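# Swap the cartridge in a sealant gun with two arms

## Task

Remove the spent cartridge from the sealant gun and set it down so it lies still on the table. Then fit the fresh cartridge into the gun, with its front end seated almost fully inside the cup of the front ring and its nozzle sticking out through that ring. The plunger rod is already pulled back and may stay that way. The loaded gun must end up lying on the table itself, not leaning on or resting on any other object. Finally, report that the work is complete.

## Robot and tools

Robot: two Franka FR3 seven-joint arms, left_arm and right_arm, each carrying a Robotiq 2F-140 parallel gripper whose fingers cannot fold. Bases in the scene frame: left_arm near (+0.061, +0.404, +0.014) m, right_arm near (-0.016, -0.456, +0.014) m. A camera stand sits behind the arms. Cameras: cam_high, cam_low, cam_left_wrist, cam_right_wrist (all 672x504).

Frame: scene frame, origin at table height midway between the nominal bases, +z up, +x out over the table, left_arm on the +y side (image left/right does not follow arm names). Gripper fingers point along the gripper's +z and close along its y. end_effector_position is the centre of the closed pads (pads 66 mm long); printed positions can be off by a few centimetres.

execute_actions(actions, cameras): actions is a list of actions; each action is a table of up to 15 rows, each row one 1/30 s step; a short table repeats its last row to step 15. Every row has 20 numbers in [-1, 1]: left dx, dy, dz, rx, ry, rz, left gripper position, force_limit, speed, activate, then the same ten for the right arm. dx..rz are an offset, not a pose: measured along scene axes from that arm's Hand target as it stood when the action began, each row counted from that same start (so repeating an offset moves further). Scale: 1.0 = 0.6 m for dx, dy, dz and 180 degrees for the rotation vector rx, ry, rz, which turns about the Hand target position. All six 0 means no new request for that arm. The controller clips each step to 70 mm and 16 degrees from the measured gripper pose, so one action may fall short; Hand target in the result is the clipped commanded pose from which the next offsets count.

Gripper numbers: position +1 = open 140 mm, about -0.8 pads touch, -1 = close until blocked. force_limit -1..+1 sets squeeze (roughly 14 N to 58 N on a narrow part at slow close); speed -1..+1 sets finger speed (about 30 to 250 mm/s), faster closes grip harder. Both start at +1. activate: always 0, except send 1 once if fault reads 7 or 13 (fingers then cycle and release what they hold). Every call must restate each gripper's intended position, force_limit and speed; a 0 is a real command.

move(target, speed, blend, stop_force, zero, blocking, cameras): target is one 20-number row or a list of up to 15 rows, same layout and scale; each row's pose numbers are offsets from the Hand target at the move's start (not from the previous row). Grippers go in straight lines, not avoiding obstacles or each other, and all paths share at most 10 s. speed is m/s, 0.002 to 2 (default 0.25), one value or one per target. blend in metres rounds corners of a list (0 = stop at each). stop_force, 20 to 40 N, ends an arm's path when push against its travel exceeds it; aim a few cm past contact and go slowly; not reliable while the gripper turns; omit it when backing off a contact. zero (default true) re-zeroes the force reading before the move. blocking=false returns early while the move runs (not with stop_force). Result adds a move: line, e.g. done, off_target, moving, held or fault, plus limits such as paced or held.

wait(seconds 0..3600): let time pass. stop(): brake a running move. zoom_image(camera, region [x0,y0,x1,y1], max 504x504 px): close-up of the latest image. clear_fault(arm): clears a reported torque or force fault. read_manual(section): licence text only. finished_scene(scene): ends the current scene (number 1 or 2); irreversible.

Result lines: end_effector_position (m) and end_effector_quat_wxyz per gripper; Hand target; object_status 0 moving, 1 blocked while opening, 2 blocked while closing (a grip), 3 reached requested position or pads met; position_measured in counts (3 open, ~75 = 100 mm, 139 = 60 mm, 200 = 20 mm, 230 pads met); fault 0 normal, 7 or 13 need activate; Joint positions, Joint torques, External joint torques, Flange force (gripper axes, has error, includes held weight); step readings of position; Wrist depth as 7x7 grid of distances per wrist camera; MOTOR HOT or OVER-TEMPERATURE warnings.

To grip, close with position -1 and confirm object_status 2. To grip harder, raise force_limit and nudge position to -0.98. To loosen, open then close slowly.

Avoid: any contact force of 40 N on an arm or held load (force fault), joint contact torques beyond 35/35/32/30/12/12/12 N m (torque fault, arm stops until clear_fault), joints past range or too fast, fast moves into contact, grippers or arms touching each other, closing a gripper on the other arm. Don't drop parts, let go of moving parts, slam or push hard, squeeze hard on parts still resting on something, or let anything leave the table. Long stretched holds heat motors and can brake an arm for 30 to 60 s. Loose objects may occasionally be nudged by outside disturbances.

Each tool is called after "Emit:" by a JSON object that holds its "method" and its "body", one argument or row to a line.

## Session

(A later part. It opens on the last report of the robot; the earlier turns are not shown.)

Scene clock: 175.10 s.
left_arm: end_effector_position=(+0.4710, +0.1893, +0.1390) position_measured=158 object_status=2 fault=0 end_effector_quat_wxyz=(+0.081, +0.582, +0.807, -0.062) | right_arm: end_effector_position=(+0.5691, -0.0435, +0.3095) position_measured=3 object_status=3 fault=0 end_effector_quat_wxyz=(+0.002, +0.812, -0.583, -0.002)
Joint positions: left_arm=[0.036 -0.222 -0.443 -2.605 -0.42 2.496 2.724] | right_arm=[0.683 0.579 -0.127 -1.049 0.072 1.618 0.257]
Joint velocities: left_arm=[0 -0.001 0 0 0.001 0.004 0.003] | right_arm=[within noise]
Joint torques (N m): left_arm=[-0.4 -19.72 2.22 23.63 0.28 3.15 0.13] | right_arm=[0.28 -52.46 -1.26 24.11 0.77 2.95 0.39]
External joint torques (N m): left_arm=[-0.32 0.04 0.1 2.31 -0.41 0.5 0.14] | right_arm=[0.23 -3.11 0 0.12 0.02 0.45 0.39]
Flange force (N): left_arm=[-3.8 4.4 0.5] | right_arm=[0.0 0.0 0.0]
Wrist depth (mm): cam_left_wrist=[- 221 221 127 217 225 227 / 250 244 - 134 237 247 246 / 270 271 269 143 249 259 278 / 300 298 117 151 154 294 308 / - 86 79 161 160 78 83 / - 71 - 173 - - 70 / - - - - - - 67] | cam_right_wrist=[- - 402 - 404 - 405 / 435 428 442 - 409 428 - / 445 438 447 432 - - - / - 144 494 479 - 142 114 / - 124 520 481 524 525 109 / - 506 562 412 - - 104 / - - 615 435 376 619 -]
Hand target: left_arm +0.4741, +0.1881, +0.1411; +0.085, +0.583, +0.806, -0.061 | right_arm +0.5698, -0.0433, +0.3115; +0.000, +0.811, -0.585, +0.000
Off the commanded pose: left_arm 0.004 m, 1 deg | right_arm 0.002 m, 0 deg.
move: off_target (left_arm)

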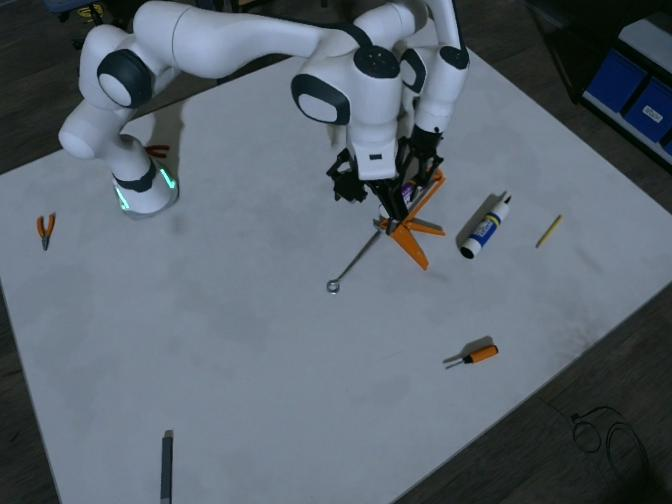

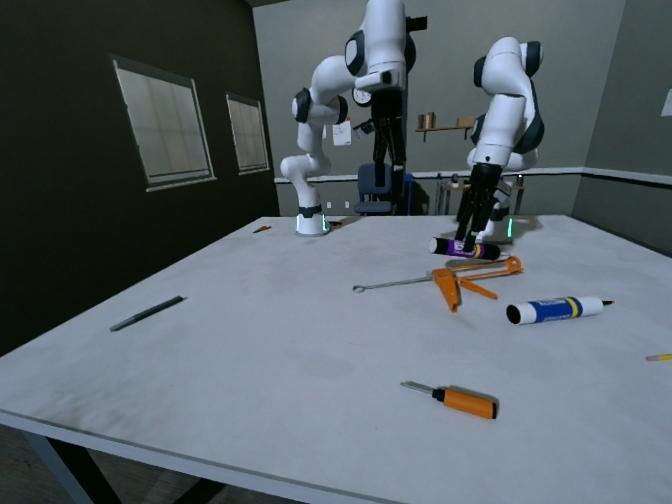

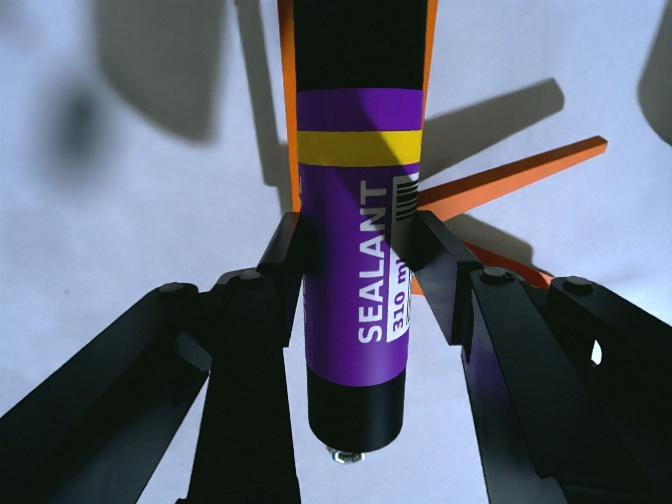

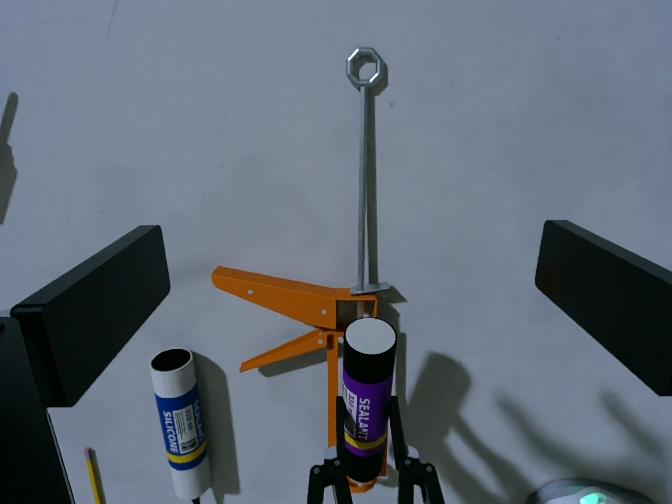

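Emit:
{"method": "move", "body": {
  "target": [
    [-0.0053,0.0295,-0.0545,0,0,0,-1,-0.05,-1,0,0,0,0,0,0,0,1,1,1,0],
    [-0.021,0.077,-0.0778,0,0,0,-1,-0.05,-1,0,0,0,0,0,0,0,1,1,1,0],
    [-0.0367,0.1245,-0.0883,0,0,0,-1,-0.05,-1,0,0,0,0,0,0,0,1,1,1,0]
  ],
  "speed": 0.05,
  "blend": 0.003,
  "stop_force": 20,
  "cameras": ["cam_low","cam_left_wrist","cam_right_wrist"]
}}

Emit:
{"method": "zoom_image", "body": {
  "camera": "cam_low",
  "region": [420, 220, 560, 320]
}}

Emit:
{"method": "zoom_image", "body": {
  "camera": "cam_right_wrist",
  "region": [250, 260, 480, 504]
}}

Scene clock: 189.40 s.
left_arm: end_effector_position=(+0.4485, +0.2625, +0.0854) position_measured=158 object_status=2 fault=0 end_effector_quat_wxyz=(+0.080, +0.583, +0.806, -0.063) | right_arm: end_effector_position=(+0.5691, -0.0435, +0.3095) position_measured=3 object_status=3 fault=0 end_effector_quat_wxyz=(+0.002, +0.812, -0.583, -0.002)
Joint positions: left_arm=[0.027 -0.204 -0.311 -2.765 -0.494 2.632 2.948] | right_arm=[0.683 0.579 -0.127 -1.049 0.072 1.618 0.257]
Joint torques (N m): left_arm=[-0.05 -20.1 1.57 20.35 0.34 3.06 0.2] | right_arm=[0.28 -52.41 -1.33 24.15 0.75 2.93 0.43]
External joint torques (N m): left_arm=[-0.03 -1.1 0.45 1.56 -0.33 0.52 0.2] | right_arm=[0.36 -2.96 0.01 0.12 0.01 0.42 0.43]
Flange force (N): left_arm=[0.0 0.9 -1.6] | right_arm=[0.0 0.0 0.0]
Wrist depth (mm): cam_left_wrist=[178 178 171 127 149 179 178 / 195 195 188 134 165 198 199 / 214 215 211 144 195 213 213 / 235 239 149 151 155 226 233 / - 86 85 162 161 78 83 / - 71 - 173 183 - 69 / - - - 356 - - 67] | cam_right_wrist=[400 406 412 399 399 394 - / 421 435 433 423 428 441 439 / - 451 446 450 444 - 462 / - 133 482 484 - 143 120 / - 117 - 488 - 522 109 / - 472 - 491 - 562 104 / - - - 591 609 655 -]
Hand target: left_arm +0.4521, +0.2628, +0.0881; +0.085, +0.583, +0.806, -0.061 | right_arm +0.5698, -0.0433, +0.3115; +0.000, +0.811, -0.585, +0.000
Off the commanded pose: left_arm 0.005 m, 1 deg | right_arm 0.002 m, 0 deg.
move: off_target (left_arm)

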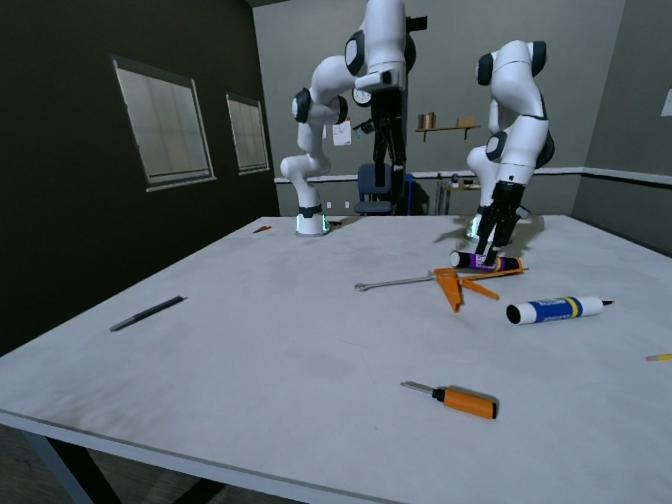

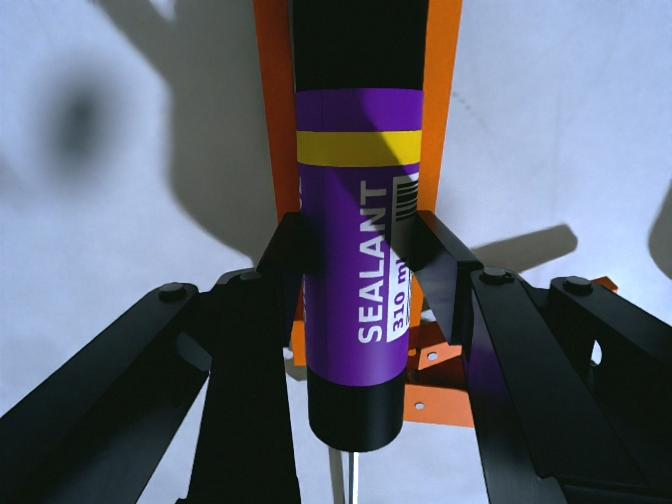

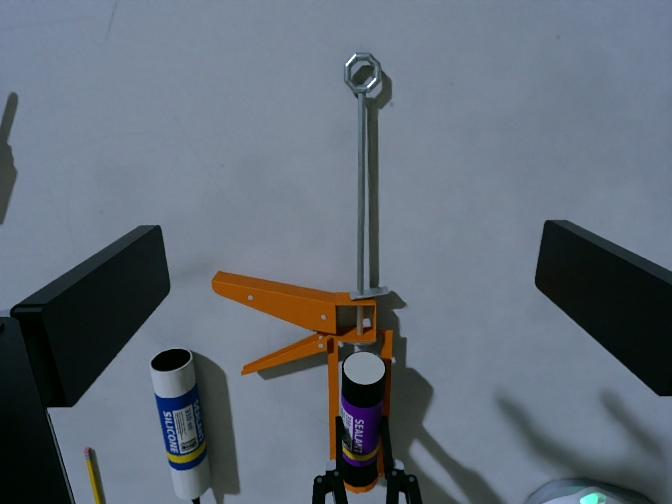

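Scaled by 3.600 from the camera's image (finer frame: 960x720).

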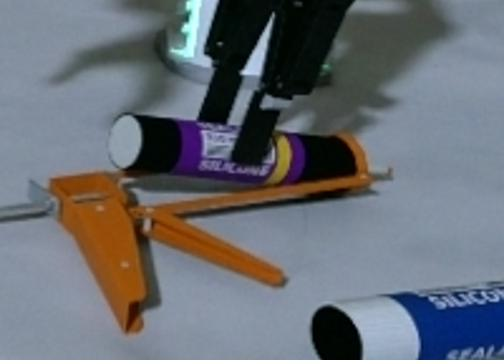

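Scaled by 2.066 from the camera's image (finer frame: 960x720).

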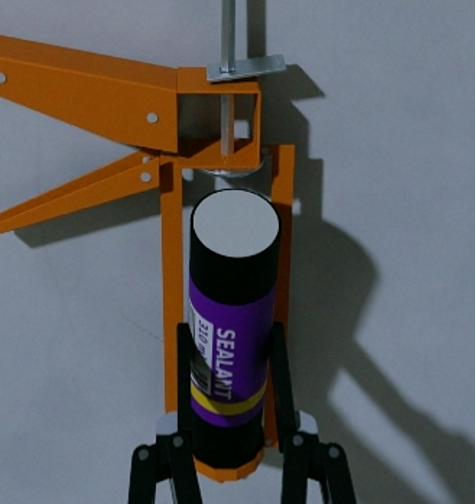

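Emit:
{"method": "move", "body": {
  "target": [
    [-0.0005,0.0018,-0.018,0.0316,0.0105,0,-1,-0.05,-1,0,0,0,0,0,0,0,1,1,1,0],
    [0.001,-0.0032,-0.036,0.0633,0.0209,0,-1,-0.05,-1,0,0,0,0,0,0,0,1,1,1,0]
  ],
  "speed": 0.05,
  "blend": 0.003,
  "cameras": ["cam_low","cam_left_wrist","cam_right_wrist"]
}}

Emit:
{"method": "zoom_image", "body": {
  "camera": "cam_low",
  "region": [420, 220, 560, 320]
}}

Emit:
{"method": "zoom_image", "body": {
  "camera": "cam_right_wrist",
  "region": [250, 260, 480, 504]
}}

Scene clock: 200.37 s.
left_arm: end_effector_position=(+0.4514, +0.2612, +0.0656) position_measured=158 object_status=2 fault=0 end_effector_quat_wxyz=(+0.000, +0.587, +0.809, -0.001) | right_arm: end_effector_position=(+0.5691, -0.0435, +0.3095) position_measured=3 object_status=3 fault=0 end_effector_quat_wxyz=(+0.002, +0.812, -0.583, -0.002)
Joint positions: left_arm=[0.187 -0.092 -0.53 -2.671 -0.093 2.59 2.545] | right_arm=[0.683 0.579 -0.127 -1.049 0.072 1.618 0.257]
Joint velocities: left_arm=[-0.001 0 0.001 0.001 -0.001 0 -0.007] | right_arm=[within noise]
Joint torques (N m): left_arm=[0.67 -20.4 0.46 20.92 0.98 2.34 -0.2] | right_arm=[0.28 -52.44 -1.27 24.08 0.75 2.93 0.44]
External joint torques (N m): left_arm=[0.72 0.31 -0.55 2.26 0.5 -0.12 -0.2] | right_arm=[0.44 -3.07 0.12 0.09 0.02 0.43 0.44]
Flange force (N): left_arm=[-6.7 8.2 1.9] | right_arm=[0.0 0.0 0.0]
Wrist depth (mm): cam_left_wrist=[176 175 171 126 144 175 173 / 187 185 185 134 156 185 190 / 196 196 194 144 169 197 197 / 209 209 204 151 152 206 209 / 223 86 79 163 163 84 84 / - 71 - 176 183 - 73 / - - - 231 240 - 67] | cam_right_wrist=[- - 400 398 397 387 - / - 431 - - - - 427 / - 454 472 450 - 461 454 / - 144 493 467 488 479 120 / - 116 535 484 519 - 109 / - 562 530 506 591 - - / - 561 - 507 452 - -]
Hand target: left_arm +0.4527, +0.2608, +0.0665; +0.001, +0.586, +0.810, +0.000 | right_arm +0.5698, -0.0433, +0.3115; +0.000, +0.811, -0.585, +0.000
Off the commanded pose: left_arm 0.002 m, 0 deg | right_arm 0.002 m, 0 deg.
move: done

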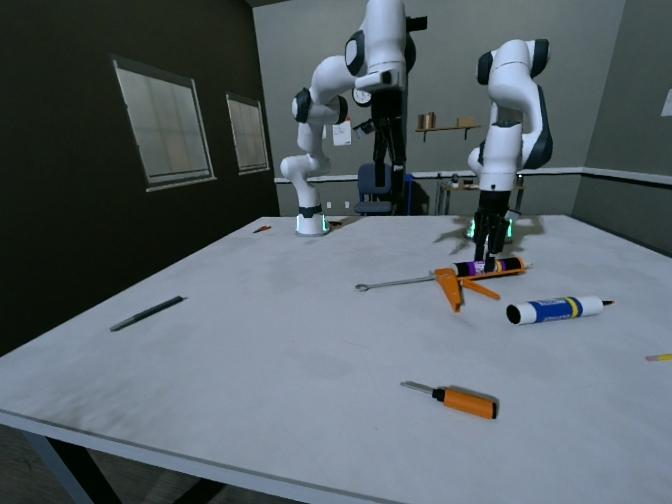

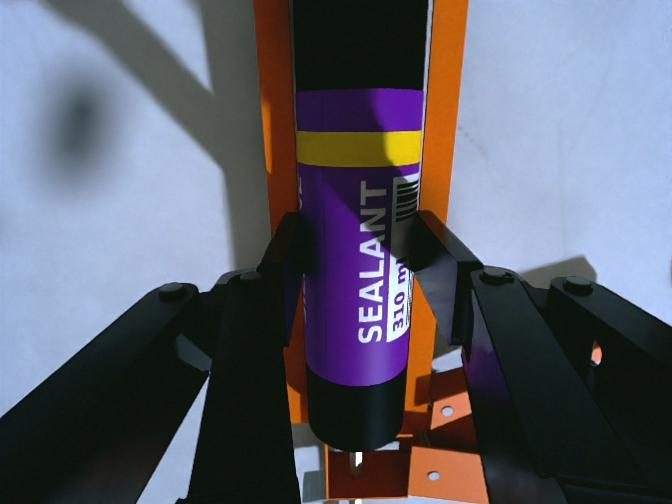

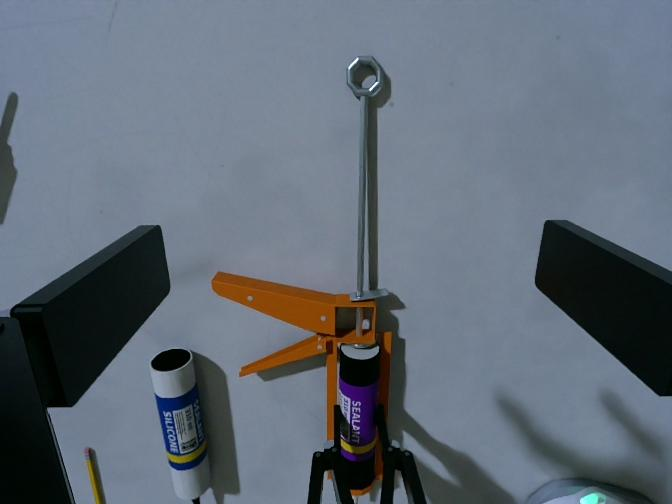

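Scaled by 3.600 from the camera's image (finer frame: 960x720).

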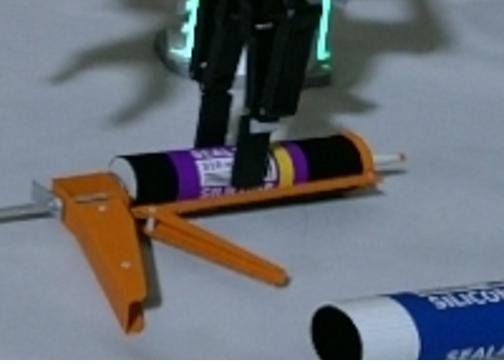

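Scaled by 2.066 from the camera's image (finer frame: 960x720).

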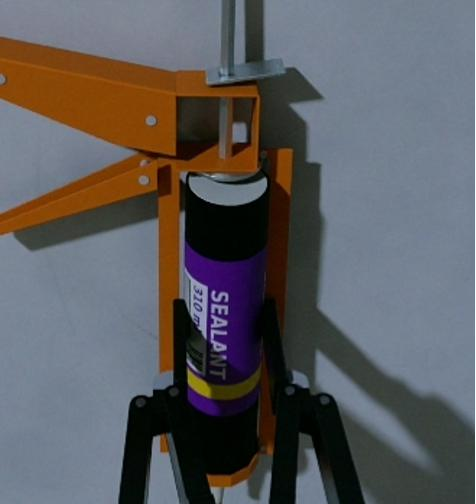

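Emit:
{"method": "move", "body": {
  "target": [
    [-0.001,0.003,-0.0075,0,0,0,-1,-0.05,-1,0,0,0,0,0,0,0,1,1,1,0],
    [-0.0095,0.029,-0.0085,0,0,0,-1,-0.05,-1,0,0,0,0,0,0,0,1,1,1,0]
  ],
  "speed": 0.04,
  "blend": 0.002,
  "cameras": ["cam_low","cam_left_wrist","cam_right_wrist"]
}}

Emit:
{"method": "zoom_image", "body": {
  "camera": "cam_low",
  "region": [420, 220, 560, 320]
}}

Emit:
{"method": "zoom_image", "body": {
  "camera": "cam_right_wrist",
  "region": [250, 260, 480, 504]
}}

Scene clock: 207.83 s.
left_arm: end_effector_position=(+0.4442, +0.2781, +0.0594) position_measured=158 object_status=2 fault=0 end_effector_quat_wxyz=(-0.003, +0.586, +0.811, -0.001) | right_arm: end_effector_position=(+0.5691, -0.0435, +0.3095) position_measured=3 object_status=3 fault=0 end_effector_quat_wxyz=(+0.002, +0.812, -0.583, -0.002)
Joint positions: left_arm=[0.195 -0.103 -0.509 -2.705 -0.098 2.607 2.575] | right_arm=[0.683 0.579 -0.127 -1.049 0.072 1.618 0.257]
Joint velocities: left_arm=[0.001 0.001 0 -0.001 -0.001 0 0.006] | right_arm=[within noise]
Joint torques (N m): left_arm=[0.01 -21.17 1.69 19.5 0.2 2.77 0.22] | right_arm=[0.32 -52.38 -1.25 24.09 0.77 2.93 0.42]
External joint torques (N m): left_arm=[0.08 -0.82 0.65 1.18 -0.26 0.32 0.23] | right_arm=[0.54 -2.75 0.18 -0.03 0.04 0.41 0.42]
Flange force (N): left_arm=[1.2 0.6 -3.3] | right_arm=[0.0 0.0 0.0]
Wrist depth (mm): cam_left_wrist=[170 169 167 127 146 169 169 / 180 180 180 134 153 180 179 / 191 191 189 143 164 192 190 / 203 204 198 151 154 200 202 / 215 86 85 163 164 88 83 / - 71 - 176 184 - 69 / - - - 233 232 - 67] | cam_right_wrist=[- - - 406 - - 407 / 421 417 425 - - 424 - / - - - 455 466 450 - / - 131 494 - 491 151 114 / - 124 517 485 520 - 109 / - 549 565 537 546 - - / - - 600 560 604 - -]
Hand target: left_arm +0.4470, +0.2782, +0.0614; +0.001, +0.586, +0.810, +0.000 | right_arm +0.5698, -0.0433, +0.3115; +0.000, +0.811, -0.585, +0.000
Off the commanded pose: left_arm 0.003 m, 0 deg | right_arm 0.002 m, 0 deg.
move: done

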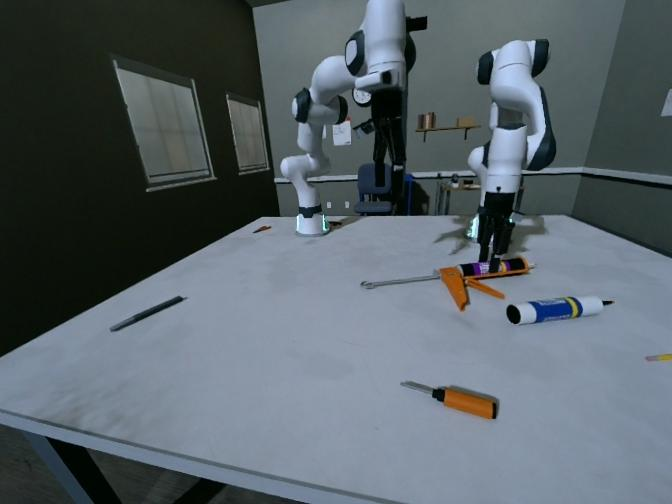

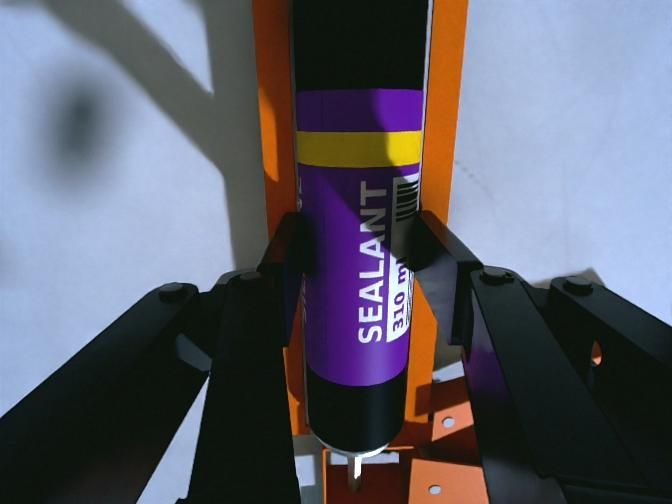

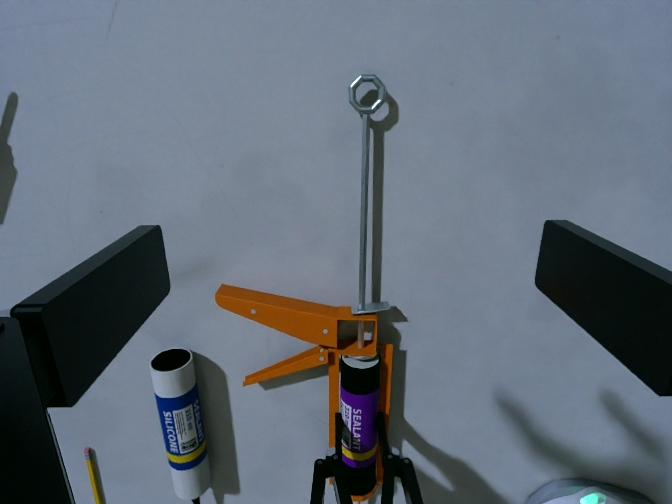

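Scaled by 3.600 from the camera's image (finer frame: 960x720).

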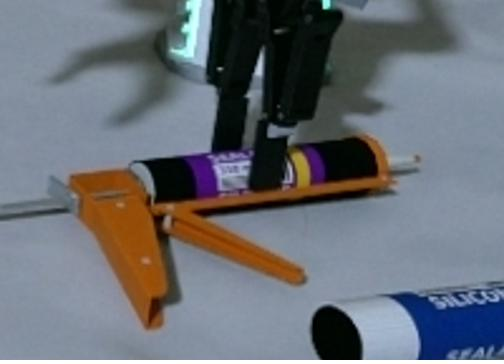

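Scaled by 2.066 from the camera's image (finer frame: 960x720).

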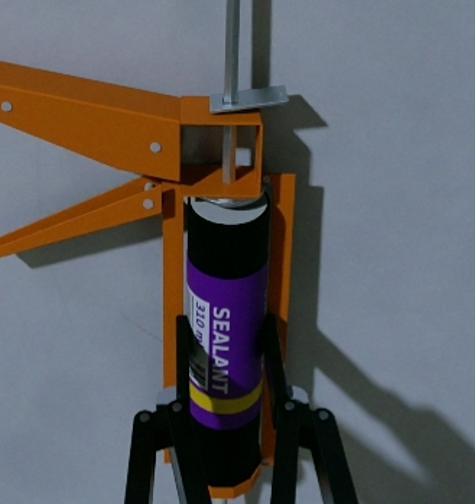

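Emit:
{"method": "move", "body": {
  "target": [
    [0,0,0,0,0,0,0.1,-1,-1,0,0,0,0,0,0,0,1,1,1,0],
    [0,0,0.07,0,0,0,0.1,-1,-1,0,0,0,0,0,0,0,1,1,1,0],
    [-0.03,0.09,0.23,0,0,0,1,-1,1,0,0,0,0,0,0,0,1,1,1,0]
  ],
  "speed": [0.05,0.1,0.25],
  "cameras": ["cam_left_wrist","cam_low","cam_high"]
}}

Emit:
{"method": "zoom_image", "body": {
  "camera": "cam_left_wrist",
  "region": [240, 0, 440, 400]
}}

Emit:
{"method": "zoom_image", "body": {
  "camera": "cam_low",
  "region": [420, 220, 560, 320]
}}

Scene clock: 220.87 s.
left_arm: end_effector_position=(+0.4295, +0.3312, +0.1990) position_measured=3 object_status=0 fault=0 end_effector_quat_wxyz=(+0.002, +0.584, +0.812, -0.001) | right_arm: end_effector_position=(+0.5691, -0.0435, +0.3095) position_measured=3 object_status=3 fault=0 end_effector_quat_wxyz=(+0.002, +0.812, -0.583, -0.002)
Joint positions: left_arm=[0.141 -0.516 -0.306 -2.657 -0.183 2.155 2.772] | right_arm=[0.683 0.579 -0.127 -1.049 0.072 1.618 0.257]
Joint torques (N m): left_arm=[0.17 -12.66 2.93 24.1 1.12 2.13 0.22] | right_arm=[0.28 -52.36 -1.29 24.1 0.76 2.94 0.41]
External joint torques (N m): left_arm=[0.14 0.06 -0.23 0.8 0.34 -0.36 0.22] | right_arm=[0.17 -2.79 -0.06 -0.01 0.01 0.43 0.41]
Flange force (N): left_arm=[-0.8 2.4 -2.3] | right_arm=[0.0 0.0 0.0]
Wrist depth (mm): cam_left_wrist=[291 292 291 290 300 289 294 / 308 309 314 276 318 314 309 / 328 328 326 294 330 329 297 / 337 132 347 304 348 140 126 / - 122 373 337 369 367 112 / - 431 412 387 386 410 410 / - 443 441 - 436 427 -] | cam_right_wrist=[391 386 404 402 398 - - / - - - 420 425 438 - / 447 455 - - - 457 469 / - 144 497 496 496 474 127 / - 117 509 498 513 - 109 / - - - 524 - 576 561 / - 607 - 607 - 615 -]
Hand target: left_arm +0.4290, +0.3322, +0.1994; +0.001, +0.586, +0.810, +0.000 | right_arm +0.5698, -0.0433, +0.3115; +0.000, +0.811, -0.585, +0.000
Off the commanded pose: left_arm 0.001 m, 0 deg | right_arm 0.002 m, 0 deg.
move: done
Images, in order (width x height): cam_high 672x504, cam_low 672x504, cam_left_wrist 672x504.

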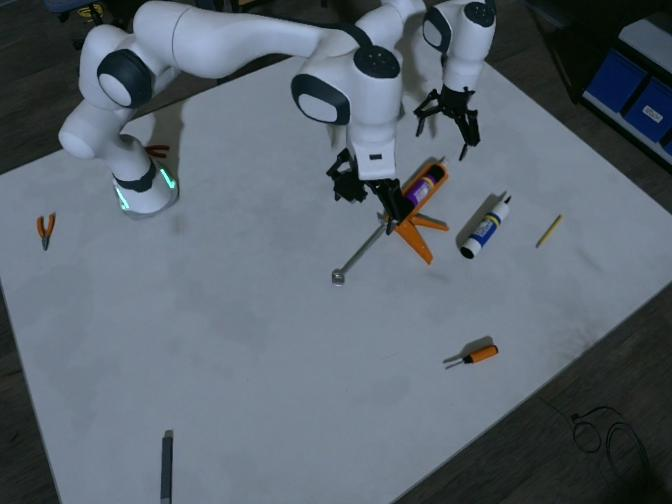

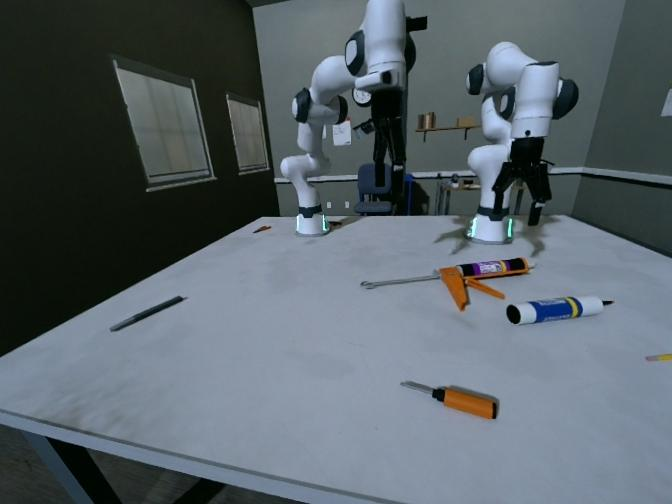

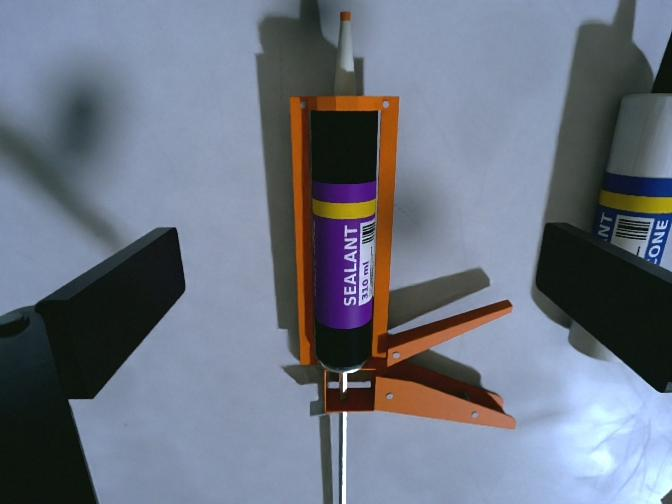

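Scaled by 1.260 from the camera's image (finer frame: 960x720).

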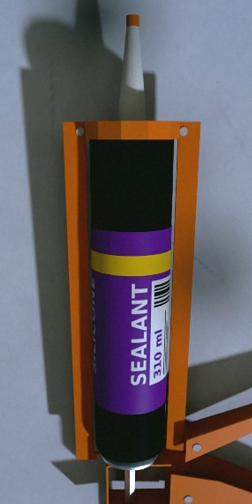

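Scaled by 3.600 from the camera's image (finer frame: 960x720).

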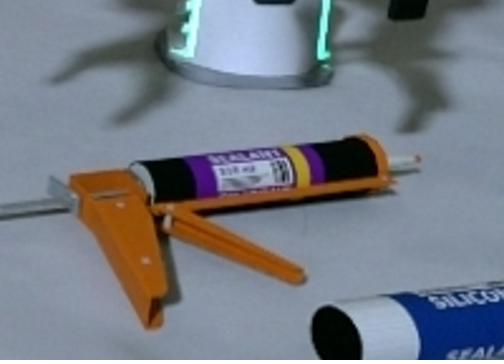

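Emit:
{"method": "finished_scene", "body": {
  "scene": 2
}}

The scene is finished: the task was done.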